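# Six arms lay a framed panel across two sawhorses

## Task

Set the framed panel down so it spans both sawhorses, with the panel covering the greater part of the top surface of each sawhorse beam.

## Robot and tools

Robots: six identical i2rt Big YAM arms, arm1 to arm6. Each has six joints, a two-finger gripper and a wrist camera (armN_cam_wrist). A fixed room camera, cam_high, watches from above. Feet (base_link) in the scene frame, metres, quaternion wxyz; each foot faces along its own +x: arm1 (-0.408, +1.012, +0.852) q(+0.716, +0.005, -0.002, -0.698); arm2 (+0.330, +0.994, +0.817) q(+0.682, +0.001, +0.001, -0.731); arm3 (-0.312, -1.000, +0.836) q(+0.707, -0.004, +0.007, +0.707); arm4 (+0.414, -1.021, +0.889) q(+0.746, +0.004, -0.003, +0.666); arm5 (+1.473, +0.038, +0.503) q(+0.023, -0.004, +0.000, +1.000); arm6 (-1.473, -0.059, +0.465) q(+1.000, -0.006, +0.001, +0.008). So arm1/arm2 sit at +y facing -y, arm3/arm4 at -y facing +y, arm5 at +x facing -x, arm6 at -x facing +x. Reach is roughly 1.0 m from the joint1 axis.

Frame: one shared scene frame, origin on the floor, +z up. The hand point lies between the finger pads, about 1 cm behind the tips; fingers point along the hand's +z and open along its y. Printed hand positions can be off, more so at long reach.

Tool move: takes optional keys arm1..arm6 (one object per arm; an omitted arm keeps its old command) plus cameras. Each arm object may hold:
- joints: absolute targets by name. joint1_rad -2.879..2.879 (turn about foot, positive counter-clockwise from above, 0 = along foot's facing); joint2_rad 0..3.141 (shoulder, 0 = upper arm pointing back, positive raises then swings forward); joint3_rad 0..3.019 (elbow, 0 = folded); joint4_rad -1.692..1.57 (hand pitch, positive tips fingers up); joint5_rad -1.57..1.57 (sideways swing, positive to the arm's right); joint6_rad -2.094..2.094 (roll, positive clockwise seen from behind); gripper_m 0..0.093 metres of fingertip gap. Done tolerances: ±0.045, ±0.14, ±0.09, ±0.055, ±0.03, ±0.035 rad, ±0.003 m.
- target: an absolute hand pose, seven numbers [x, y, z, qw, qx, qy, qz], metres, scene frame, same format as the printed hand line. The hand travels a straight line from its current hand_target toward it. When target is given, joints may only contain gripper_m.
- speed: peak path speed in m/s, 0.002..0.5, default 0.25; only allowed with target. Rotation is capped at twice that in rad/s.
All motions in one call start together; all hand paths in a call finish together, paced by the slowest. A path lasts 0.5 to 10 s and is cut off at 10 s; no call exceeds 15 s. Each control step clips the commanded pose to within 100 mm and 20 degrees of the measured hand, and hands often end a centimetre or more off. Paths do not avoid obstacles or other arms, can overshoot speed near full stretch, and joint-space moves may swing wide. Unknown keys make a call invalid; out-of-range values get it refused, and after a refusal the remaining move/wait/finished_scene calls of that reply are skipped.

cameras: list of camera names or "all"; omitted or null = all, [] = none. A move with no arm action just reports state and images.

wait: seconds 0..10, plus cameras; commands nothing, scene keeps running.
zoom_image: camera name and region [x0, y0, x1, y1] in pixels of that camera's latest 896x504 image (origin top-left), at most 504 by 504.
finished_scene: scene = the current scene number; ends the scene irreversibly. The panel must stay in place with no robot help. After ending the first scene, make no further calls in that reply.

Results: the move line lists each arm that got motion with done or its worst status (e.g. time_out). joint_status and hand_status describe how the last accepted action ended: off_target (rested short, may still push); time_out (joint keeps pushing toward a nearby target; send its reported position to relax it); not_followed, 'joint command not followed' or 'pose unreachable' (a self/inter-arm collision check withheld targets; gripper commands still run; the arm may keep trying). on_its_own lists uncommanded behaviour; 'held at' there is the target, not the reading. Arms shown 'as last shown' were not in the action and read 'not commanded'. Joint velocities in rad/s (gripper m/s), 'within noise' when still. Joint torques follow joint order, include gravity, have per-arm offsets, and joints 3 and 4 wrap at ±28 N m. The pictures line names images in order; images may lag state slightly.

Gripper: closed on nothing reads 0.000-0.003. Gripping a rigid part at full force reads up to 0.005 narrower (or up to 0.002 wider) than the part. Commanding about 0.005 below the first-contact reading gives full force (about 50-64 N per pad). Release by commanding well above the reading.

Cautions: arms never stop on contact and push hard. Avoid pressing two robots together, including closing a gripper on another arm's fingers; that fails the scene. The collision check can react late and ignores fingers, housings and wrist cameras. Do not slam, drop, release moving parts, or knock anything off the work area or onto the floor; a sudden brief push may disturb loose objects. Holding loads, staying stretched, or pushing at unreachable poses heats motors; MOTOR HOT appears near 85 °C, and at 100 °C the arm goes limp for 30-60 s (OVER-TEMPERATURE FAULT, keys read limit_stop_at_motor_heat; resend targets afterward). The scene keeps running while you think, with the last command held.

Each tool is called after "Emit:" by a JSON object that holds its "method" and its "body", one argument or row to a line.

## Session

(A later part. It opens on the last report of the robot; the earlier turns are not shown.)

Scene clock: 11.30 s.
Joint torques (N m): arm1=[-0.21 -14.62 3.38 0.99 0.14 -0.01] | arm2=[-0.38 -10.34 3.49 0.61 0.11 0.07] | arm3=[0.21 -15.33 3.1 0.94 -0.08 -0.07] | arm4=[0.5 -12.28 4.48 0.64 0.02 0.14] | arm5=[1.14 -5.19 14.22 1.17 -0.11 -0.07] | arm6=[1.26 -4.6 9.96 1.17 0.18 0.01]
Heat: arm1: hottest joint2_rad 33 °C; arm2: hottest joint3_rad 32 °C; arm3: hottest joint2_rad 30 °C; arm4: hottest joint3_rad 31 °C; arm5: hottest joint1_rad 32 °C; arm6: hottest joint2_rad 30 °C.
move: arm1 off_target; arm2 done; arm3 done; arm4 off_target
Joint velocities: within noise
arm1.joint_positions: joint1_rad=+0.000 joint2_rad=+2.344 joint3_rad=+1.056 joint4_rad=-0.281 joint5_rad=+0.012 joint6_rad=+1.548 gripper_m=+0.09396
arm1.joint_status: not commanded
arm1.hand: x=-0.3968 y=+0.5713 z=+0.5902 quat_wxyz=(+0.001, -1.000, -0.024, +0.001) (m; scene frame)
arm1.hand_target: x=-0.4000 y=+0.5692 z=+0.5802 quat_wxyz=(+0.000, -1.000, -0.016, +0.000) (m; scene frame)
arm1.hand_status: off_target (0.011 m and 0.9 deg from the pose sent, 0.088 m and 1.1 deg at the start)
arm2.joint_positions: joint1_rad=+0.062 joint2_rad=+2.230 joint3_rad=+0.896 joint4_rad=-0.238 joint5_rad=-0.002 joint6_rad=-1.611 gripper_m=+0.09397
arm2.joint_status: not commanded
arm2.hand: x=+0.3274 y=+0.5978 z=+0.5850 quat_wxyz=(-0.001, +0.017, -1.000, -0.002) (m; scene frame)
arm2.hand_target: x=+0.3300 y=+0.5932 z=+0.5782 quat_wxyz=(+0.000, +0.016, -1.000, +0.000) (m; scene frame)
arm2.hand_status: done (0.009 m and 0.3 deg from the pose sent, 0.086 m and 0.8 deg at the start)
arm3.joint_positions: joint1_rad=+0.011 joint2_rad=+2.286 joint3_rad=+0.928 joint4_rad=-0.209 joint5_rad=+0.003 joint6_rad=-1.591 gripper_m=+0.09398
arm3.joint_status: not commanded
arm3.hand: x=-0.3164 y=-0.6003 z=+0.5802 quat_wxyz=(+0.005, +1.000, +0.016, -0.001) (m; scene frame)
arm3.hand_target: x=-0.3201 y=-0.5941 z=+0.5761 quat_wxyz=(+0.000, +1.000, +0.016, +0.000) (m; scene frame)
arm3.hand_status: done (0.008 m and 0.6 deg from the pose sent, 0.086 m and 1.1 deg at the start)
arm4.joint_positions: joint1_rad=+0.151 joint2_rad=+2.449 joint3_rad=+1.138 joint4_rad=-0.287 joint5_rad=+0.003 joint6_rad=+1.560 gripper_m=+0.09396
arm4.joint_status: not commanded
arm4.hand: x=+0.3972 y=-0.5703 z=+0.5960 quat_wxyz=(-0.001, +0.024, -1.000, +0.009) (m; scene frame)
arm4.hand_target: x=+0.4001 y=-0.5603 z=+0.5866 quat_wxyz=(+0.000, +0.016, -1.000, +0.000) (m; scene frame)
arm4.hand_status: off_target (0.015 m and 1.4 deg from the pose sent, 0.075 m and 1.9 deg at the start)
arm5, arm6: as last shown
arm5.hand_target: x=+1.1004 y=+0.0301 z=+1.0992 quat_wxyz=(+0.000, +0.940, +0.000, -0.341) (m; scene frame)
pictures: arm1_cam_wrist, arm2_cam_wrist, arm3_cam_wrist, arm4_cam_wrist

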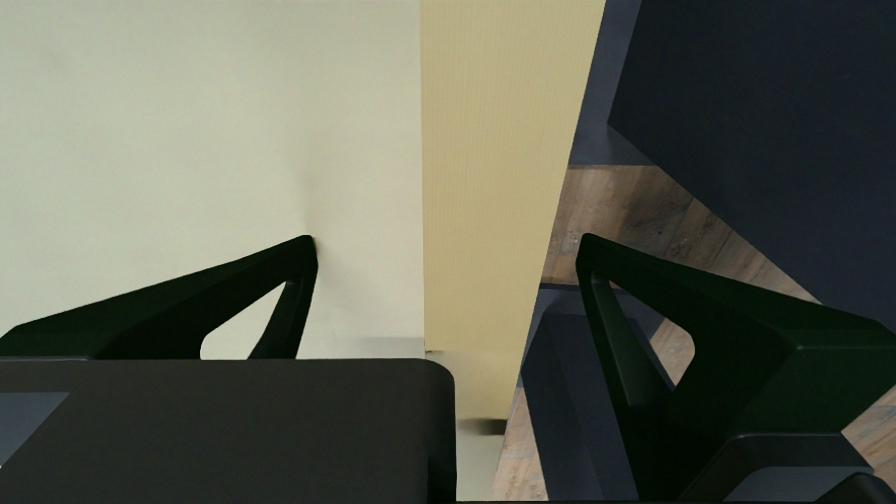

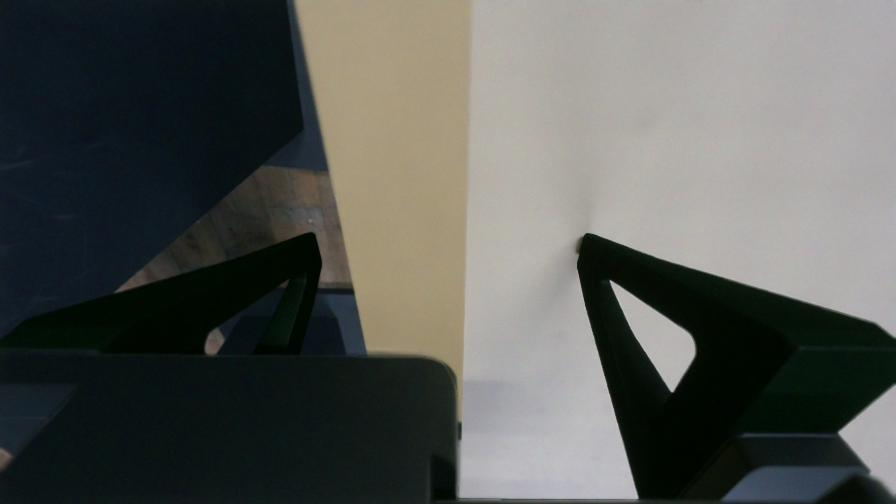

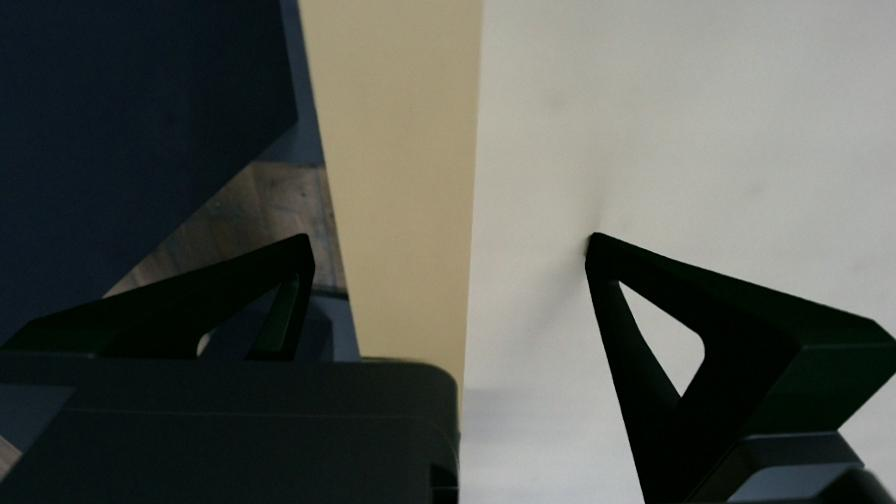

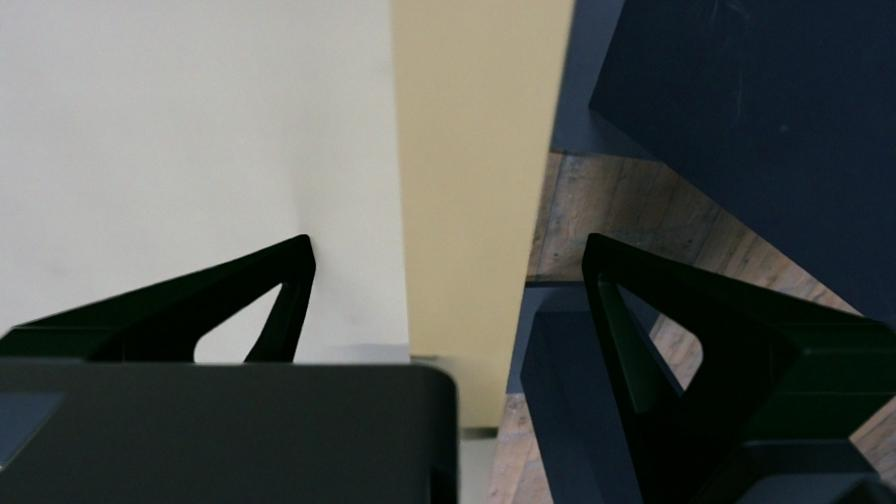

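Emit:
{"method": "move", "body": {
  "arm1": {"joints":{"gripper_m":0.045}},
  "arm2": {"joints":{"gripper_m":0.045}},
  "arm3": {"joints":{"gripper_m":0.045}},
  "arm4": {"joints":{"gripper_m":0.045}},
  "cameras": []
}}

Emit:
{"method": "move", "body": {
  "arm1": {"joints":{"gripper_m":0.03}},
  "arm2": {"joints":{"gripper_m":0.03}},
  "arm3": {"joints":{"gripper_m":0.03}},
  "arm4": {"joints":{"gripper_m":0.03}},
  "cameras": ["arm1_cam_wrist","arm2_cam_wrist","arm3_cam_wrist","arm4_cam_wrist"]
}}

Emit:
{"method": "move", "body": {
  "arm1": {"joints":{"gripper_m":0.021}},
  "arm2": {"joints":{"gripper_m":0.021}},
  "arm3": {"joints":{"gripper_m":0.021}},
  "arm4": {"joints":{"gripper_m":0.021}},
  "cameras": []
}}

Emit:
{"method": "move", "body": {
  "arm1": {"joints":{"gripper_m":0.01}},
  "arm2": {"joints":{"gripper_m":0.01}},
  "arm3": {"joints":{"gripper_m":0.01}},
  "arm4": {"joints":{"gripper_m":0.01}},
  "cameras": ["arm1_cam_wrist","arm2_cam_wrist","arm3_cam_wrist","arm4_cam_wrist"]
}}

Scene clock: 12.53 s.
Joint torques (N m): arm1=[-0.21 -14.62 3.4 0.99 0.14 -0.01] | arm2=[-0.38 -10.4 3.48 0.61 0.11 0.07] | arm3=[0.21 -15.33 3.1 0.95 -0.08 -0.07] | arm4=[0.32 -13.1 3.17 0.14 0.02 0.15] | arm5=[1.03 -5.19 14.2 1.18 -0.11 -0.07] | arm6=[1.32 -4.48 9.96 1.16 0.18 0.01]
Heat: arm1: hottest joint2_rad 33 °C; arm2: hottest joint3_rad 32 °C; arm3: hottest joint2_rad 30 °C; arm4: hottest joint3_rad 31 °C; arm5: hottest joint1_rad 32 °C; arm6: hottest joint2_rad 30 °C.
move: arm1 done; arm2 done; arm3 done; arm4 done
Joint velocities: within noise
arm1.joint_positions: joint1_rad=+0.000 joint2_rad=+2.344 joint3_rad=+1.056 joint4_rad=-0.281 joint5_rad=+0.012 joint6_rad=+1.548 gripper_m=+0.04517
arm1.joint_status: all done
arm1.hand: x=-0.3968 y=+0.5713 z=+0.5902 quat_wxyz=(+0.001, -1.000, -0.024, +0.001) (m; scene frame)
arm1.hand_target: x=-0.4000 y=+0.5692 z=+0.5802 quat_wxyz=(+0.000, -1.000, -0.016, +0.000) (m; scene frame)
arm1.hand_status: not commanded
arm2.joint_positions: joint1_rad=+0.062 joint2_rad=+2.230 joint3_rad=+0.896 joint4_rad=-0.238 joint5_rad=-0.002 joint6_rad=-1.611 gripper_m=+0.04520
arm2.joint_status: all done
arm2.hand: x=+0.3274 y=+0.5978 z=+0.5850 quat_wxyz=(-0.001, +0.017, -1.000, -0.002) (m; scene frame)
arm2.hand_target: x=+0.3300 y=+0.5932 z=+0.5782 quat_wxyz=(+0.000, +0.016, -1.000, +0.000) (m; scene frame)
arm2.hand_status: not commanded
arm3.joint_positions: joint1_rad=+0.011 joint2_rad=+2.286 joint3_rad=+0.928 joint4_rad=-0.209 joint5_rad=+0.003 joint6_rad=-1.591 gripper_m=+0.04518
arm3.joint_status: all done
arm3.hand: x=-0.3164 y=-0.6003 z=+0.5802 quat_wxyz=(+0.005, +1.000, +0.016, -0.001) (m; scene frame)
arm3.hand_target: x=-0.3201 y=-0.5941 z=+0.5761 quat_wxyz=(+0.000, +1.000, +0.016, +0.000) (m; scene frame)
arm3.hand_status: not commanded
arm4.joint_positions: joint1_rad=+0.151 joint2_rad=+2.456 joint3_rad=+1.156 joint4_rad=-0.274 joint5_rad=+0.002 joint6_rad=+1.560 gripper_m=+0.04515
arm4.joint_status: all done
arm4.hand: x=+0.3967 y=-0.5593 z=+0.5946 quat_wxyz=(-0.001, +0.024, -1.000, -0.003) (m; scene frame)
arm4.hand_target: x=+0.4001 y=-0.5605 z=+0.5865 quat_wxyz=(+0.000, +0.016, -1.000, +0.000) (m; scene frame)
arm4.hand_status: not commanded
arm5, arm6: as last shown
pictures: none
No camera images: "cameras" was empty.

Scene clock: 13.17 s.
Joint torques (N m): arm1=[-0.21 -14.62 3.4 0.99 0.14 -0.01] | arm2=[-0.44 -10.34 3.51 0.61 0.11 0.07] | arm3=[0.26 -15.33 3.08 0.94 -0.08 -0.07] | arm4=[0.32 -13.1 3.19 0.58 0.02 0.01] | arm5=[1.14 -5.25 14.19 1.16 -0.11 -0.07] | arm6=[1.32 -4.54 9.96 1.16 0.18 0.01]
Heat: arm1: hottest joint2_rad 33 °C; arm2: hottest joint3_rad 32 °C; arm3: hottest joint2_rad 30 °C; arm4: hottest joint3_rad 31 °C; arm5: hottest joint1_rad 32 °C; arm6: hottest joint2_rad 30 °C.
move: arm1 done; arm2 done; arm3 done; arm4 done
Joint velocities: within noise
arm1.joint_positions: joint1_rad=+0.000 joint2_rad=+2.344 joint3_rad=+1.056 joint4_rad=-0.281 joint5_rad=+0.012 joint6_rad=+1.548 gripper_m=+0.03010
arm1.joint_status: all done
arm1.hand: x=-0.3968 y=+0.5713 z=+0.5902 quat_wxyz=(+0.001, -1.000, -0.024, +0.001) (m; scene frame)
arm1.hand_target: x=-0.4000 y=+0.5692 z=+0.5802 quat_wxyz=(+0.000, -1.000, -0.016, +0.000) (m; scene frame)
arm1.hand_status: not commanded
arm2.joint_positions: joint1_rad=+0.062 joint2_rad=+2.230 joint3_rad=+0.896 joint4_rad=-0.238 joint5_rad=-0.002 joint6_rad=-1.611 gripper_m=+0.03014
arm2.joint_status: all done
arm2.hand: x=+0.3274 y=+0.5978 z=+0.5850 quat_wxyz=(-0.001, +0.017, -1.000, -0.002) (m; scene frame)
arm2.hand_target: x=+0.3300 y=+0.5932 z=+0.5782 quat_wxyz=(+0.000, +0.016, -1.000, +0.000) (m; scene frame)
arm2.hand_status: not commanded
arm3.joint_positions: joint1_rad=+0.011 joint2_rad=+2.286 joint3_rad=+0.928 joint4_rad=-0.209 joint5_rad=+0.003 joint6_rad=-1.591 gripper_m=+0.03013
arm3.joint_status: all done
arm3.hand: x=-0.3164 y=-0.6003 z=+0.5802 quat_wxyz=(+0.005, +1.000, +0.016, -0.001) (m; scene frame)
arm3.hand_target: x=-0.3201 y=-0.5941 z=+0.5761 quat_wxyz=(+0.000, +1.000, +0.016, +0.000) (m; scene frame)
arm3.hand_status: not commanded
arm4.joint_positions: joint1_rad=+0.151 joint2_rad=+2.456 joint3_rad=+1.154 joint4_rad=-0.285 joint5_rad=+0.002 joint6_rad=+1.572 gripper_m=+0.03013
arm4.joint_status: all done
arm4.hand: x=+0.3968 y=-0.5631 z=+0.5943 quat_wxyz=(-0.001, +0.019, -1.000, +0.003) (m; scene frame)
arm4.hand_target: x=+0.4000 y=-0.5603 z=+0.5866 quat_wxyz=(+0.000, +0.016, -1.000, +0.000) (m; scene frame)
arm4.hand_status: not commanded
arm5, arm6: as last shown
arm5.hand_target: x=+1.1004 y=+0.0301 z=+1.0993 quat_wxyz=(+0.000, +0.940, +0.000, -0.341) (m; scene frame)
pictures: arm1_cam_wrist, arm2_cam_wrist, arm3_cam_wrist, arm4_cam_wrist

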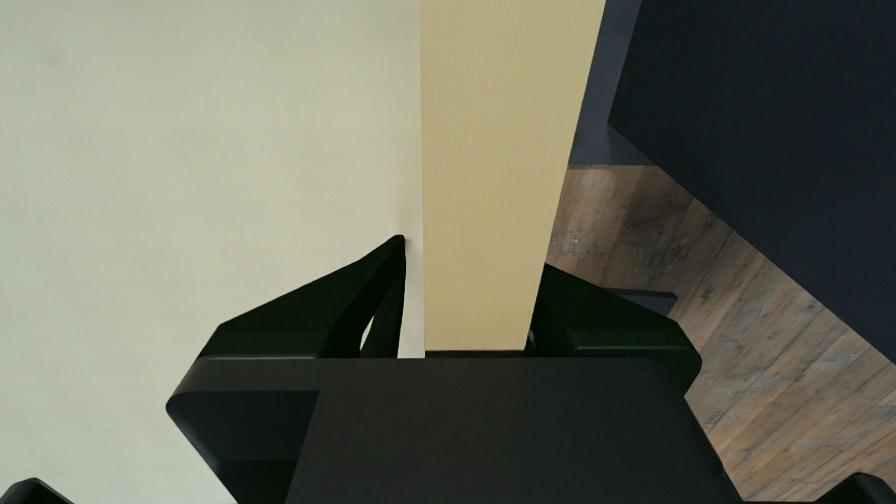

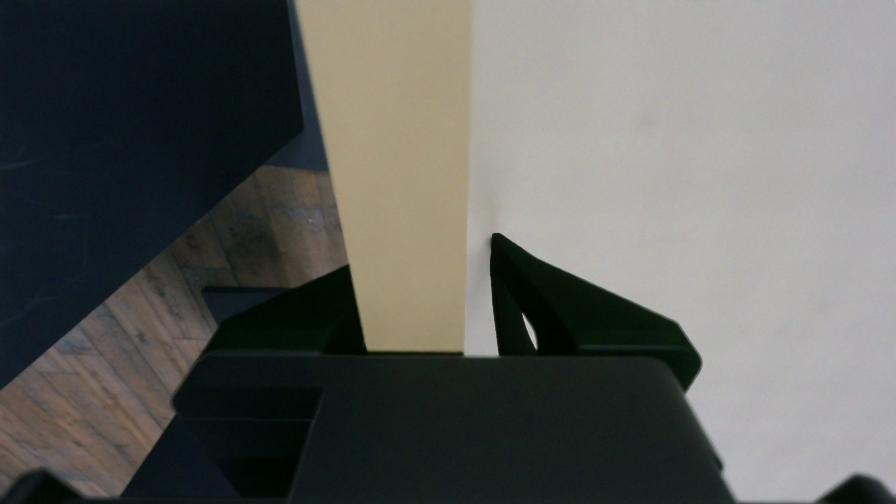

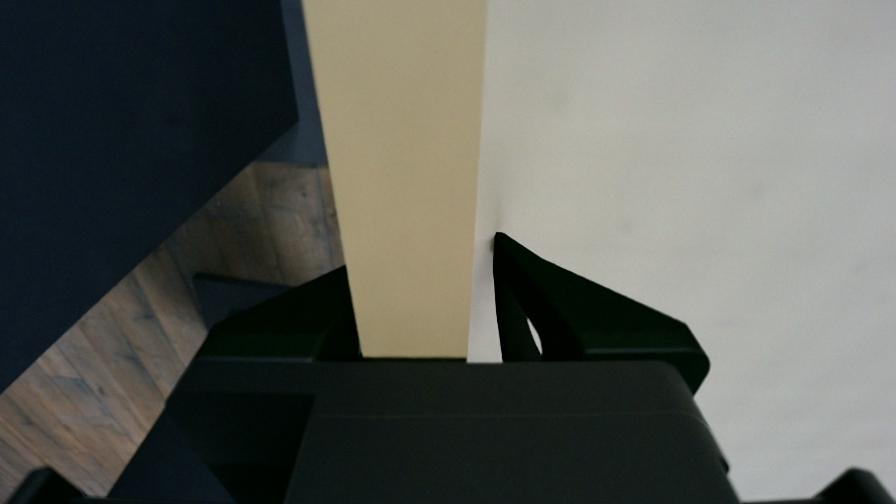

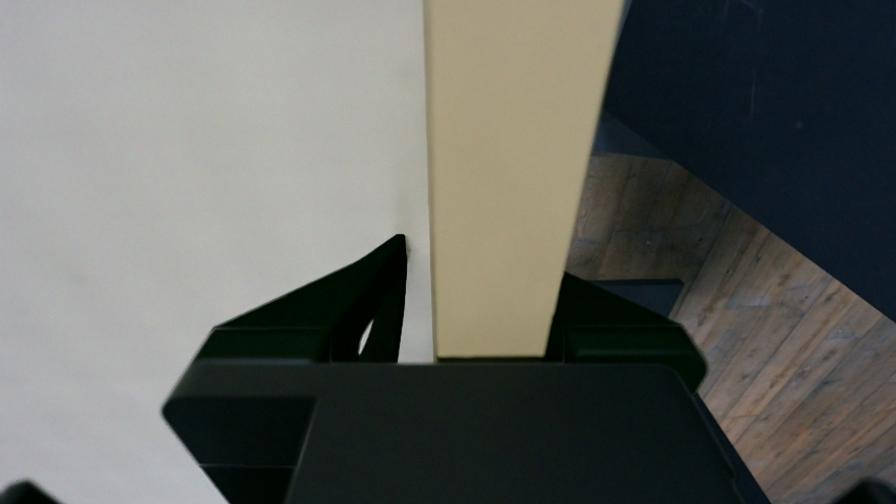

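Scene clock: 13.70 s.
Joint torques (N m): arm1=[-0.21 -14.86 3.4 0.99 0.14 -0.02] | arm2=[-0.5 -10.64 3.41 0.91 0.11 0.07] | arm3=[0.21 -15.62 3.15 1.1 -0.1 -0.1] | arm4=[0.5 -13.45 3.67 0.68 0.03 -0.04] | arm5=[1.08 -5.19 14.19 1.16 -0.11 -0.06] | arm6=[1.26 -4.54 9.96 1.16 0.18 0.01]
Heat: arm1: hottest joint2_rad 33 °C; arm2: hottest joint3_rad 32 °C; arm3: hottest joint2_rad 30 °C; arm4: hottest joint3_rad 31 °C; arm5: hottest joint1_rad 32 °C; arm6: hottest joint2_rad 30 °C.
move: arm1 done; arm2 done; arm3 done; arm4 done
Joint velocities: arm1=[within noise] | arm2=[within noise] | arm3=[within noise] | arm4=[-0.005 -0.005 -0.012 0.007 0.007 -0.022 -0.007] | arm5=[within noise] | arm6=[within noise]
arm1.joint_positions: joint1_rad=-0.001 joint2_rad=+2.346 joint3_rad=+1.055 joint4_rad=-0.281 joint5_rad=+0.012 joint6_rad=+1.550 gripper_m=+0.02114
arm1.joint_status: all done
arm1.hand: x=-0.3970 y=+0.5729 z=+0.5890 quat_wxyz=(+0.002, -1.000, -0.022, +0.001) (m; scene frame)
arm1.hand_target: x=-0.4000 y=+0.5692 z=+0.5803 quat_wxyz=(+0.000, -1.000, -0.016, +0.000) (m; scene frame)
arm1.hand_status: not commanded
arm2.joint_positions: joint1_rad=+0.062 joint2_rad=+2.234 joint3_rad=+0.896 joint4_rad=-0.245 joint5_rad=-0.002 joint6_rad=-1.611 gripper_m=+0.02118
arm2.joint_status: all done
arm2.hand: x=+0.3274 y=+0.6011 z=+0.5835 quat_wxyz=(-0.001, +0.017, -1.000, -0.007) (m; scene frame)
arm2.hand_target: x=+0.3300 y=+0.5933 z=+0.5781 quat_wxyz=(+0.000, +0.016, -1.000, +0.000) (m; scene frame)
arm2.hand_status: not commanded
arm3.joint_positions: joint1_rad=+0.011 joint2_rad=+2.290 joint3_rad=+0.926 joint4_rad=-0.213 joint5_rad=+0.004 joint6_rad=-1.589 gripper_m=+0.02116
arm3.joint_status: all done
arm3.hand: x=-0.3163 y=-0.6041 z=+0.5786 quat_wxyz=(+0.011, +1.000, +0.015, -0.001) (m; scene frame)
arm3.hand_target: x=-0.3201 y=-0.5942 z=+0.5762 quat_wxyz=(+0.000, +1.000, +0.016, +0.000) (m; scene frame)
arm3.hand_status: not commanded
arm4.joint_positions: joint1_rad=+0.151 joint2_rad=+2.456 joint3_rad=+1.149 joint4_rad=-0.289 joint5_rad=+0.002 joint6_rad=+1.574 gripper_m=+0.02132
arm4.joint_status: all done
arm4.hand: x=+0.3970 y=-0.5677 z=+0.5937 quat_wxyz=(-0.001, +0.018, -1.000, +0.008) (m; scene frame)
arm4.hand_target: x=+0.4000 y=-0.5603 z=+0.5865 quat_wxyz=(+0.000, +0.016, -1.000, +0.000) (m; scene frame)
arm4.hand_status: not commanded
arm5, arm6: as last shown
pictures: none
No camera images: "cameras" was empty.

Scene clock: 14.20 s.
Joint torques (N m): arm1=[-0.09 -14.8 3.52 0.98 0.24 -0.14] | arm2=[-0.5 -10.58 3.48 0.9 0.04 0.13] | arm3=[0.21 -15.62 3.23 1.13 -0.11 -0.14] | arm4=[0.62 -12.98 4.03 0.29 0.04 -0.01] | arm5=[1.14 -5.25 14.2 1.16 -0.11 -0.07] | arm6=[1.32 -4.54 9.95 1.16 0.18 0.01]
Heat: arm1: hottest joint2_rad 33 °C; arm2: hottest joint3_rad 32 °C; arm3: hottest joint2_rad 30 °C; arm4: hottest joint3_rad 31 °C; arm5: hottest joint1_rad 32 °C; arm6: hottest joint2_rad 30 °C.
move: arm1 off_target; arm2 off_target; arm3 off_target; arm4 off_target
Joint velocities: within noise
arm1.joint_positions: joint1_rad=-0.001 joint2_rad=+2.346 joint3_rad=+1.053 joint4_rad=-0.281 joint5_rad=+0.010 joint6_rad=+1.562 gripper_m=+0.01753
arm1.joint_status: gripper_m off_target (ended at +0.01756, target +0.01000)
arm1.hand: x=-0.3969 y=+0.5740 z=+0.5888 quat_wxyz=(+0.003, -1.000, -0.016, +0.000) (m; scene frame)
arm1.hand_target: x=-0.3999 y=+0.5692 z=+0.5803 quat_wxyz=(+0.000, -1.000, -0.016, +0.000) (m; scene frame)
arm1.hand_status: not commanded
arm2.joint_positions: joint1_rad=+0.062 joint2_rad=+2.234 joint3_rad=+0.894 joint4_rad=-0.247 joint5_rad=+0.000 joint6_rad=-1.618 gripper_m=+0.01820
arm2.joint_status: gripper_m off_target (ended at +0.01823, target +0.01000)
arm2.hand: x=+0.3270 y=+0.6021 z=+0.5834 quat_wxyz=(+0.000, +0.020, -1.000, -0.009) (m; scene frame)
arm2.hand_target: x=+0.3300 y=+0.5933 z=+0.5781 quat_wxyz=(+0.000, +0.016, -1.000, +0.000) (m; scene frame)
arm2.hand_status: not commanded
arm3.joint_positions: joint1_rad=+0.011 joint2_rad=+2.290 joint3_rad=+0.925 joint4_rad=-0.214 joint5_rad=+0.004 joint6_rad=-1.582 gripper_m=+0.01827
arm3.joint_status: gripper_m off_target (ended at +0.01830, target +0.01000)
arm3.hand: x=-0.3163 y=-0.6050 z=+0.5786 quat_wxyz=(+0.012, +1.000, +0.011, -0.001) (m; scene frame)
arm3.hand_target: x=-0.3201 y=-0.5940 z=+0.5762 quat_wxyz=(+0.000, +1.000, +0.016, +0.000) (m; scene frame)
arm3.hand_status: not commanded
arm4.joint_positions: joint1_rad=+0.151 joint2_rad=+2.456 joint3_rad=+1.144 joint4_rad=-0.280 joint5_rad=+0.002 joint6_rad=+1.575 gripper_m=+0.02032
arm4.joint_status: gripper_m off_target (ended at +0.02033, target +0.01000)
arm4.hand: x=+0.3969 y=-0.5683 z=+0.5933 quat_wxyz=(-0.001, +0.017, -1.000, +0.006) (m; scene frame)
arm4.hand_target: x=+0.4000 y=-0.5605 z=+0.5864 quat_wxyz=(+0.000, +0.016, -1.000, +0.000) (m; scene frame)
arm4.hand_status: not commanded
arm5, arm6: as last shown
pictures: arm1_cam_wrist, arm2_cam_wrist, arm3_cam_wrist, arm4_cam_wrist

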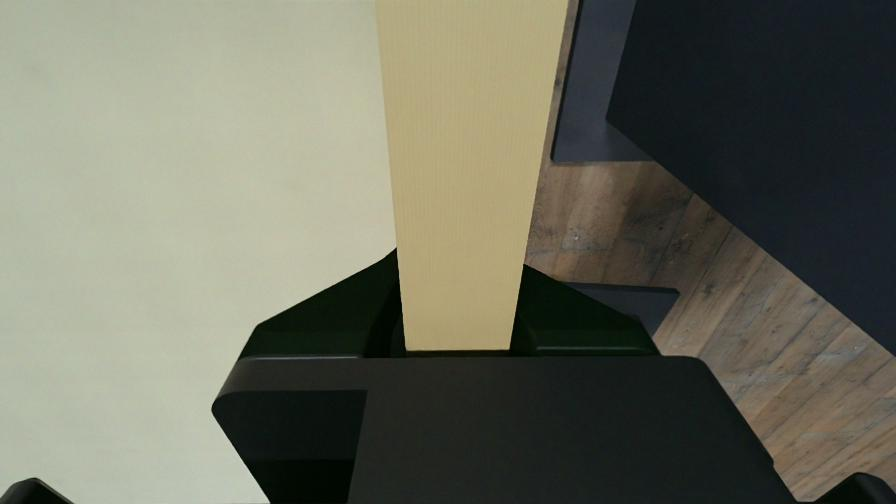

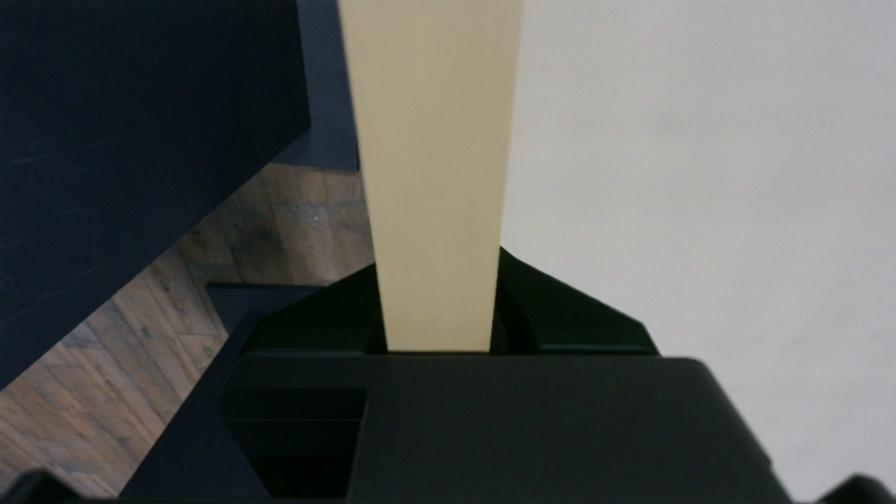

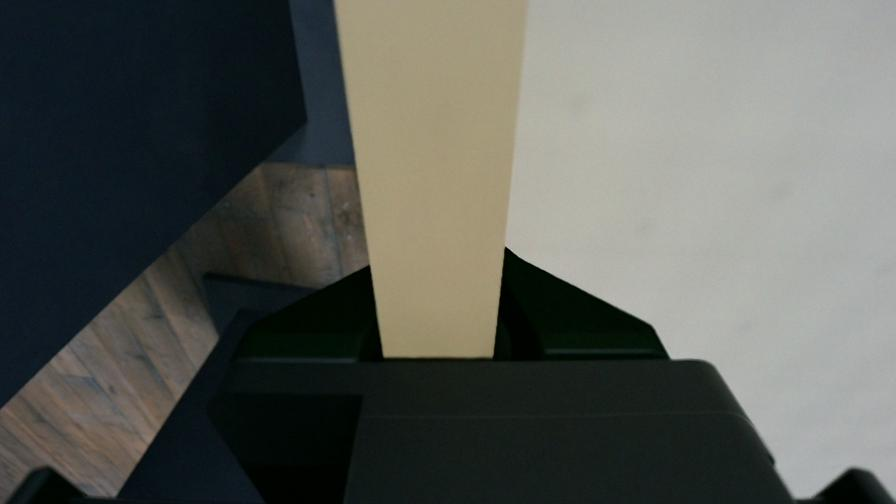

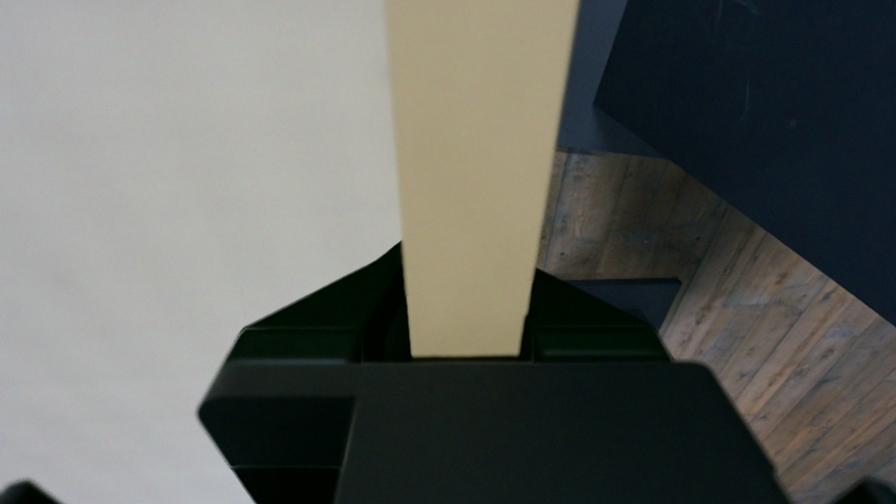

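Emit:
{"method": "move", "body": {
  "arm1": {"target":[-0.398,0.572,0.634,0,0.99987,0.016,0],"speed":0.08},
  "arm2": {"target":[0.328,0.600,0.632,0,-0.018,0.99983,0],"speed":0.08},
  "arm3": {"target":[-0.318,-0.600,0.630,0,0.99987,0.014,0],"speed":0.08},
  "arm4": {"target":[0.3985,-0.567,0.636,0,-0.016,0.99987,0],"speed":0.08},
  "arm5": {"target":[1.2,0.03,0.62,0,0.99,0,-0.13],"speed":0.2},
  "arm6": {"target":[-1.2,0.02,0.62,0.13,0,0.99,0],"speed":0.2},
  "cameras": ["cam_high"]
}}

Scene clock: 17.90 s.
Joint torques (N m): arm1=[0.38 -22.83 0.83 -1.58 0.19 -0.09] | arm2=[-0.91 -19.84 0.35 -2.1 -0.01 0.05] | arm3=[-0.03 -24.59 0.08 -1.73 -0.11 -0.14] | arm4=[0.85 -20.89 0.08 -2.13 0.17 0.02] | arm5=[1.08 -2.49 10.91 1.43 -0.11 0.03] | arm6=[2.43 -2.67 8.21 1.46 0.12 0.01]
Heat: arm1: hottest joint2_rad 33 °C; arm2: hottest joint3_rad 31 °C; arm3: hottest joint2_rad 30 °C; arm4: hottest joint3_rad 31 °C; arm5: hottest joint3_rad 33 °C; arm6: hottest joint2_rad 30 °C.
move: arm1 off_target; arm2 off_target; arm3 off_target; arm4 off_target; arm5 done; arm6 done
Joint velocities: within noise
arm1.joint_positions: joint1_rad=-0.001 joint2_rad=+2.318 joint3_rad=+1.034 joint4_rad=-0.292 joint5_rad=+0.011 joint6_rad=+1.563 gripper_m=+0.01753
arm1.joint_status: not commanded
arm1.hand: x=-0.3973 y=+0.5779 z=+0.5984 quat_wxyz=(+0.005, -1.000, -0.016, +0.000) (m; scene frame)
arm1.hand_target: x=-0.3979 y=+0.5723 z=+0.6310 quat_wxyz=(+0.000, -1.000, -0.016, +0.000) (m; scene frame)
arm1.hand_status: off_target (0.036 m and 0.5 deg from the pose sent, 0.045 m and 0.4 deg at the start)
arm2.joint_positions: joint1_rad=+0.062 joint2_rad=+2.210 joint3_rad=+0.877 joint4_rad=-0.254 joint5_rad=+0.001 joint6_rad=-1.619 gripper_m=+0.01818
arm2.joint_status: not commanded
arm2.hand: x=+0.3268 y=+0.6062 z=+0.5908 quat_wxyz=(+0.000, +0.021, -1.000, -0.009) (m; scene frame)
arm2.hand_target: x=+0.3279 y=+0.6005 z=+0.6271 quat_wxyz=(+0.000, +0.018, -1.000, +0.000) (m; scene frame)
arm2.hand_status: off_target (0.042 m and 1.1 deg from the pose sent, 0.049 m and 1.0 deg at the start)
arm3.joint_positions: joint1_rad=+0.011 joint2_rad=+2.254 joint3_rad=+0.902 joint4_rad=-0.224 joint5_rad=+0.004 joint6_rad=-1.582 gripper_m=+0.01807
arm3.joint_status: not commanded
arm3.hand: x=-0.3161 y=-0.6086 z=+0.5902 quat_wxyz=(+0.011, +1.000, +0.011, -0.001) (m; scene frame)
arm3.hand_target: x=-0.3180 y=-0.6006 z=+0.6257 quat_wxyz=(+0.000, +1.000, +0.014, +0.000) (m; scene frame)
arm3.hand_status: off_target (0.041 m and 1.3 deg from the pose sent, 0.052 m and 1.4 deg at the start)
arm4.joint_positions: joint1_rad=+0.151 joint2_rad=+2.426 joint3_rad=+1.118 joint4_rad=-0.269 joint5_rad=-0.002 joint6_rad=+1.575 gripper_m=+0.01914
arm4.joint_status: not commanded
arm4.hand: x=+0.3964 y=-0.5686 z=+0.6038 quat_wxyz=(+0.001, +0.017, -1.000, -0.002) (m; scene frame)
arm4.hand_target: x=+0.3984 y=-0.5671 z=+0.6334 quat_wxyz=(+0.000, +0.016, -1.000, +0.000) (m; scene frame)
arm4.hand_status: off_target (0.032 m and 0.3 deg from the pose sent, 0.043 m and 0.7 deg at the start)
arm5.joint_positions: joint1_rad=+0.075 joint2_rad=+0.891 joint3_rad=+0.617 joint4_rad=-1.019 joint5_rad=+0.012 joint6_rad=+0.037 gripper_m=+0.09396
arm5.joint_status: not commanded
arm5.hand: x=+1.1999 y=+0.0326 z=+0.6264 quat_wxyz=(-0.001, +0.991, -0.005, -0.134) (m; scene frame)
arm5.hand_target: x=+1.2002 y=+0.0300 z=+0.6202 quat_wxyz=(+0.000, +0.991, +0.000, -0.130) (m; scene frame)
arm5.hand_status: done (0.007 m and 0.8 deg from the pose sent, 0.476 m and 23.6 deg at the start)
arm6.joint_positions: joint1_rad=+0.297 joint2_rad=+0.910 joint3_rad=+0.720 joint4_rad=-1.130 joint5_rad=+0.074 joint6_rad=+0.304 gripper_m=+0.09396
arm6.joint_status: not commanded
arm6.hand: x=-1.2031 y=+0.0163 z=+0.6227 quat_wxyz=(-0.129, +0.001, -0.992, +0.002) (m; scene frame)
arm6.hand_target: x=-1.2001 y=+0.0199 z=+0.6201 quat_wxyz=(-0.130, +0.000, -0.991, +0.000) (m; scene frame)
arm6.hand_status: done (0.006 m and 0.3 deg from the pose sent, 0.481 m and 28.9 deg at the start)
pictures: cam_high

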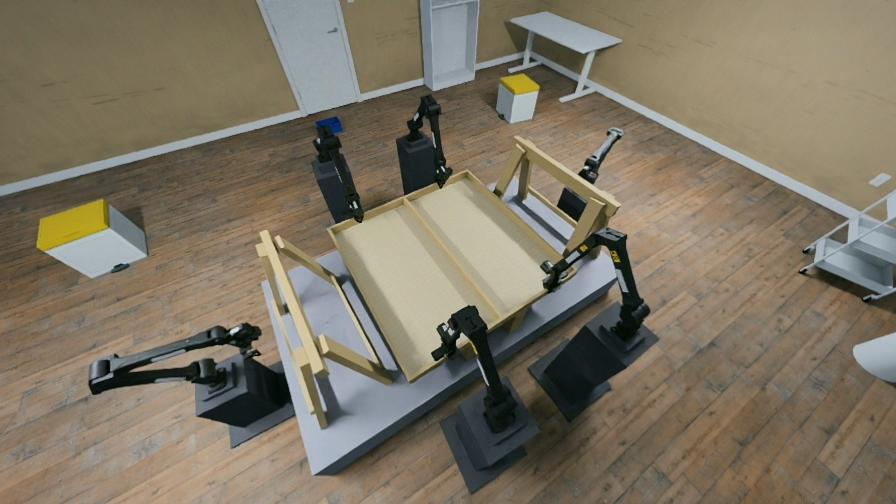

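Emit:
{"method": "move", "body": {
  "arm1": {"target":[-0.398,0.572,0.85,0,0.99987,0.016,0],"speed":0.12},
  "arm2": {"target":[0.328,0.600,0.85,0,-0.018,0.99983,0],"speed":0.12},
  "arm3": {"target":[-0.318,-0.600,0.848,0,0.99987,0.014,0],"speed":0.12},
  "arm4": {"target":[0.3985,-0.567,0.85,0,-0.016,0.99987,0],"speed":0.12},
  "arm5": {"target":[1.18,0.03,0.43,0,0.966,0,-0.259],"speed":0.2},
  "arm6": {"target":[-1.18,0.02,0.43,0.259,0,0.966,0],"speed":0.2},
  "cameras": ["arm5_cam_wrist","arm6_cam_wrist"]
}}

Emit:
{"method": "move", "body": {
  "arm1": {"target":[-0.398,0.572,1.105,0,0.99987,0.016,0],"speed":0.12},
  "arm2": {"target":[0.328,0.600,1.108,0,-0.018,0.99983,0],"speed":0.12},
  "arm3": {"target":[-0.318,-0.600,1.106,0,0.99987,0.014,0],"speed":0.12},
  "arm4": {"target":[0.3985,-0.567,1.096,0,-0.016,0.99987,0],"speed":0.12},
  "arm5": {"target":[1.14,0.03,0.385,0,0.924,0,-0.383],"speed":0.1},
  "arm6": {"target":[-1.14,0.02,0.385,0.383,0,0.924,0],"speed":0.1},
  "cameras": ["arm5_cam_wrist","arm6_cam_wrist","cam_high"]
}}

Scene clock: 21.33 s.
Joint torques (N m): arm1=[0.73 -19.9 8.5 -2.85 0.16 -0.06] | arm2=[-0.85 -16.5 9.58 -3.96 -0.17 0.14] | arm3=[0.15 -21.42 8.17 -3.63 -0.27 -0.12] | arm4=[1.32 -18.08 7.36 -3.34 0.13 0.09] | arm5=[1.08 -5.07 3.71 1.88 0.13 0.02] | arm6=[2.43 -4.31 4.67 1.94 0.33 -0.01]
Heat: arm1: hottest joint2_rad 34 °C; arm2: hottest joint3_rad 32 °C; arm3: hottest joint2_rad 30 °C; arm4: hottest joint3_rad 31 °C; arm5: hottest joint3_rad 33 °C; arm6: hottest joint2_rad 30 °C.
move: arm1 off_target; arm2 off_target; arm3 off_target; arm4 off_target; arm5 done; arm6 done
Joint velocities: within noise
arm1.joint_positions: joint1_rad=-0.002 joint2_rad=+1.803 joint3_rad=+0.981 joint4_rad=-0.767 joint5_rad=+0.012 joint6_rad=+1.564 gripper_m=+0.01754
arm1.joint_status: not commanded
arm1.hand: x=-0.3998 y=+0.5820 z=+0.8063 quat_wxyz=(+0.011, -1.000, -0.015, +0.001) (m; scene frame)
arm1.hand_target: x=-0.3981 y=+0.5726 z=+0.8473 quat_wxyz=(-0.001, -1.000, -0.016, +0.000) (m; scene frame)
arm1.hand_status: off_target (0.045 m and 1.3 deg from the pose sent, 0.252 m and 0.5 deg at the start)
arm2.joint_positions: joint1_rad=+0.061 joint2_rad=+1.662 joint3_rad=+0.866 joint4_rad=-0.799 joint5_rad=+0.005 joint6_rad=-1.629 gripper_m=+0.01817
arm2.joint_status: not commanded
arm2.hand: x=+0.3257 y=+0.6089 z=+0.7967 quat_wxyz=(+0.002, +0.025, -1.000, -0.013) (m; scene frame)
arm2.hand_target: x=+0.3278 y=+0.6006 z=+0.8451 quat_wxyz=(+0.000, +0.018, -1.000, +0.002) (m; scene frame)
arm2.hand_status: off_target (0.054 m and 1.7 deg from the pose sent, 0.259 m and 1.1 deg at the start)
arm3.joint_positions: joint1_rad=+0.011 joint2_rad=+1.699 joint3_rad=+0.878 joint4_rad=-0.753 joint5_rad=+0.008 joint6_rad=-1.582 gripper_m=+0.01804
arm3.joint_status: not commanded
arm3.hand: x=-0.3144 y=-0.6032 z=+0.7995 quat_wxyz=(+0.010, +1.000, +0.011, +0.001) (m; scene frame)
arm3.hand_target: x=-0.3179 y=-0.6000 z=+0.8433 quat_wxyz=(-0.001, +1.000, +0.014, +0.000) (m; scene frame)
arm3.hand_status: off_target (0.049 m and 1.2 deg from the pose sent, 0.258 m and 1.3 deg at the start)
arm4.joint_positions: joint1_rad=+0.147 joint2_rad=+1.908 joint3_rad=+1.021 joint4_rad=-0.696 joint5_rad=-0.001 joint6_rad=+1.570 gripper_m=+0.01928
arm4.joint_status: not commanded
arm4.hand: x=+0.3987 y=-0.5710 z=+0.8142 quat_wxyz=(+0.001, +0.017, -1.000, +0.001) (m; scene frame)
arm4.hand_target: x=+0.3986 y=-0.5672 z=+0.8480 quat_wxyz=(+0.000, +0.016, -1.000, -0.001) (m; scene frame)
arm4.hand_status: off_target (0.036 m and 0.2 deg from the pose sent, 0.246 m and 0.3 deg at the start)
arm5.joint_positions: joint1_rad=+0.078 joint2_rad=+1.498 joint3_rad=+0.218 joint4_rad=+0.253 joint5_rad=+0.017 joint6_rad=+0.037 gripper_m=+0.09396
arm5.joint_status: not commanded
arm5.hand: x=+1.1742 y=+0.0316 z=+0.4351 quat_wxyz=(+0.001, +0.964, -0.005, -0.264) (m; scene frame)
arm5.hand_target: x=+1.1802 y=+0.0300 z=+0.4302 quat_wxyz=(+0.000, +0.966, +0.000, -0.259) (m; scene frame)
arm5.hand_status: done (0.008 m and 0.8 deg from the pose sent, 0.197 m and 14.6 deg at the start)
arm6.joint_positions: joint1_rad=+0.339 joint2_rad=+1.311 joint3_rad=+0.275 joint4_rad=-0.034 joint5_rad=+0.168 joint6_rad=+0.314 gripper_m=+0.09396
arm6.joint_status: not commanded
arm6.hand: x=-1.1794 y=+0.0182 z=+0.4331 quat_wxyz=(-0.258, +0.000, -0.966, +0.001) (m; scene frame)
arm6.hand_target: x=-1.1801 y=+0.0200 z=+0.4301 quat_wxyz=(-0.259, +0.000, -0.966, +0.000) (m; scene frame)
arm6.hand_status: done (0.004 m and 0.1 deg from the pose sent, 0.194 m and 15.2 deg at the start)
pictures: arm5_cam_wrist, arm6_cam_wrist

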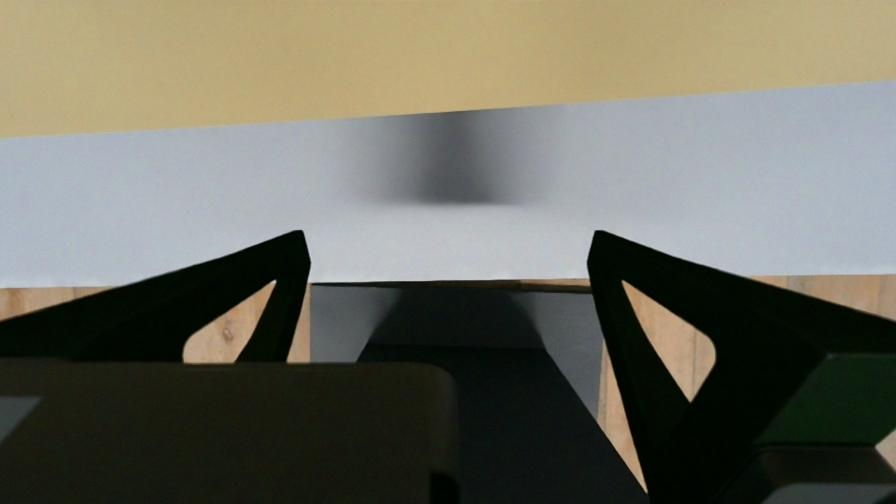

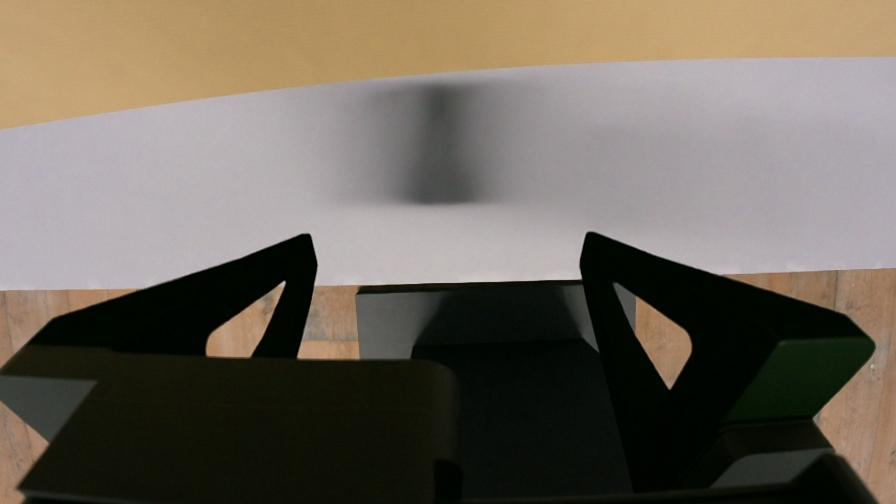

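Scene clock: 24.33 s.
Joint torques (N m): arm1=[0.91 -15.62 16.87 -2.93 0.05 -0.05] | arm2=[-0.85 -12.45 18.67 -4.4 -0.46 0.13] | arm3=[0.32 -15.97 19.14 -4.27 0.01 -0.09] | arm4=[1.2 -12.92 17.85 -3.74 0.25 0.12] | arm5=[1.08 -8.18 -0.57 2.25 0.13 -0.03] | arm6=[2.2 -7.3 0.96 2.32 0.34 -0.2]
Heat: arm1: hottest joint2_rad 34 °C; arm2: hottest joint3_rad 32 °C; arm3: hottest joint2_rad 30 °C; arm4: hottest joint3_rad 31 °C; arm5: hottest joint3_rad 33 °C; arm6: hottest joint2_rad 30 °C.
move: arm1 off_target; arm2 off_target; arm3 off_target; arm4 off_target; arm5 done; arm6 done
Joint velocities: within noise
arm1.joint_positions: joint1_rad=+0.001 joint2_rad=+1.505 joint3_rad=+1.320 joint4_rad=-1.436 joint5_rad=+0.014 joint6_rad=+1.569 gripper_m=+0.01859
arm1.joint_status: not commanded
arm1.hand: x=-0.4014 y=+0.5839 z=+1.0458 quat_wxyz=(+0.027, -1.000, -0.014, +0.002) (m; scene frame)
arm1.hand_target: x=-0.3983 y=+0.5757 z=+1.1025 quat_wxyz=(-0.003, -1.000, -0.016, +0.000) (m; scene frame)
arm1.hand_status: off_target (0.060 m and 3.1 deg from the pose sent, 0.299 m and 1.3 deg at the start)
arm2.joint_positions: joint1_rad=+0.060 joint2_rad=+1.402 joint3_rad=+1.261 joint4_rad=-1.493 joint5_rad=+0.012 joint6_rad=-1.630 gripper_m=+0.01979
arm2.joint_status: not commanded
arm2.hand: x=+0.3244 y=+0.6058 z=+1.0305 quat_wxyz=(+0.005, +0.026, -0.999, -0.032) (m; scene frame)
arm2.hand_target: x=+0.3277 y=+0.6051 z=+1.1026 quat_wxyz=(+0.000, +0.019, -1.000, +0.004) (m; scene frame)
arm2.hand_status: off_target (0.078 m and 3.8 deg from the pose sent, 0.311 m and 1.7 deg at the start; pose on its path clipped on 21 of 90 steps)
arm3.joint_positions: joint1_rad=+0.011 joint2_rad=+1.395 joint3_rad=+1.226 joint4_rad=-1.442 joint5_rad=+0.000 joint6_rad=-1.584 gripper_m=+0.01941
arm3.joint_status: not commanded
arm3.hand: x=-0.3143 y=-0.6077 z=+1.0328 quat_wxyz=(+0.028, +1.000, +0.012, -0.003) (m; scene frame)
arm3.hand_target: x=-0.3176 y=-0.6046 z=+1.1012 quat_wxyz=(-0.004, +1.000, +0.014, -0.001) (m; scene frame)
arm3.hand_status: off_target (0.074 m and 3.3 deg from the pose sent, 0.307 m and 1.2 deg at the start; pose on its path clipped on 7 of 90 steps)
arm4.joint_positions: joint1_rad=+0.147 joint2_rad=+1.557 joint3_rad=+1.259 joint4_rad=-1.320 joint5_rad=-0.004 joint6_rad=+1.568 gripper_m=+0.02134
arm4.joint_status: not commanded
arm4.hand: x=+0.3988 y=-0.5847 z=+1.0429 quat_wxyz=(+0.002, +0.018, -1.000, +0.019) (m; scene frame)
arm4.hand_target: x=+0.3987 y=-0.5703 z=+1.0944 quat_wxyz=(+0.000, +0.016, -1.000, -0.003) (m; scene frame)
arm4.hand_status: off_target (0.056 m and 2.2 deg from the pose sent, 0.282 m and 0.2 deg at the start)
arm5.joint_positions: joint1_rad=+0.078 joint2_rad=+2.077 joint3_rad=+0.217 joint4_rad=+1.078 joint5_rad=+0.025 joint6_rad=+0.037 gripper_m=+0.09396
arm5.joint_status: not commanded
arm5.hand: x=+1.1423 y=+0.0320 z=+0.3880 quat_wxyz=(+0.002, +0.925, -0.007, -0.381) (m; scene frame)
arm5.hand_target: x=+1.1402 y=+0.0300 z=+0.3850 quat_wxyz=(+0.000, +0.924, +0.000, -0.382) (m; scene frame)
arm5.hand_status: done (0.004 m and 0.9 deg from the pose sent, 0.061 m and 14.4 deg at the start)
arm6.joint_positions: joint1_rad=+0.339 joint2_rad=+1.806 joint3_rad=+0.233 joint4_rad=+0.758 joint5_rad=+0.243 joint6_rad=+0.277 gripper_m=+0.09396
arm6.joint_status: not commanded
arm6.hand: x=-1.1382 y=+0.0193 z=+0.3873 quat_wxyz=(-0.382, -0.006, -0.924, -0.002) (m; scene frame)
arm6.hand_target: x=-1.1400 y=+0.0200 z=+0.3851 quat_wxyz=(-0.383, +0.000, -0.924, +0.000) (m; scene frame)
arm6.hand_status: done (0.003 m and 0.8 deg from the pose sent, 0.062 m and 15.1 deg at the start)
pictures: arm5_cam_wrist, arm6_cam_wrist, cam_high

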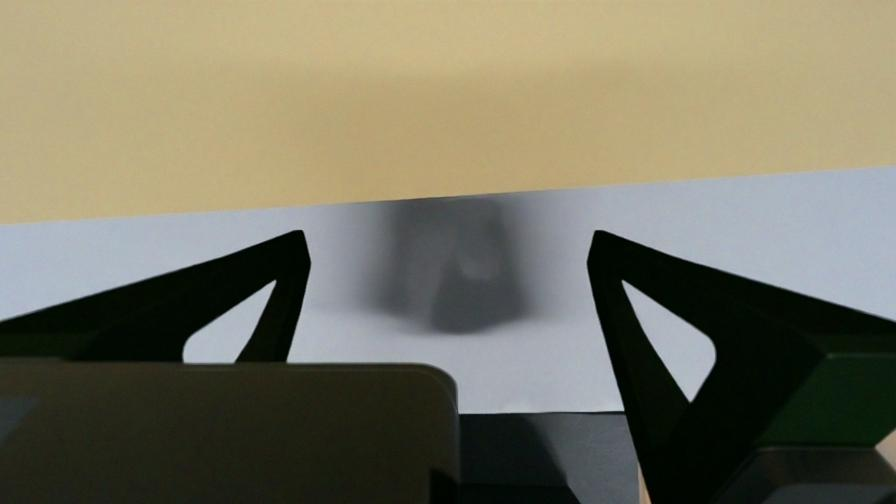

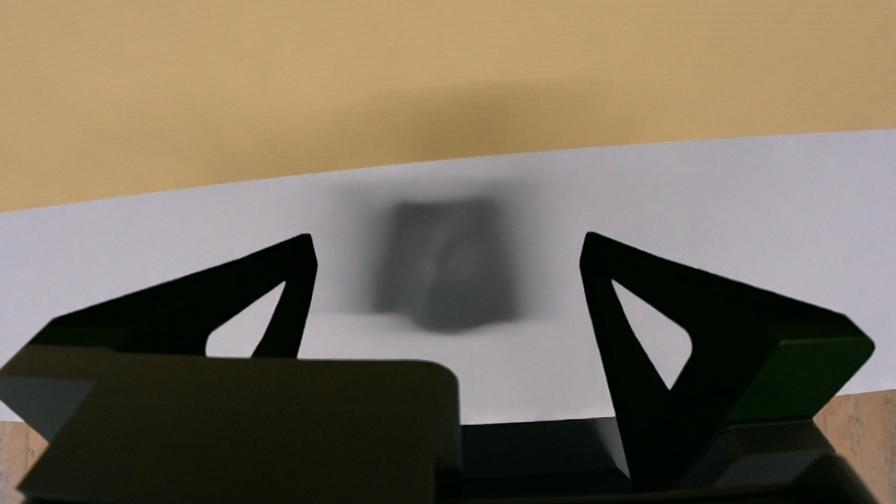

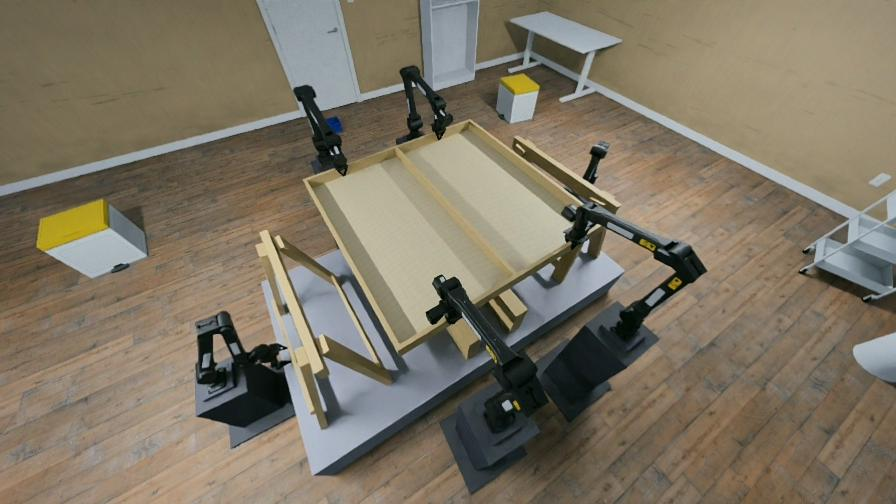

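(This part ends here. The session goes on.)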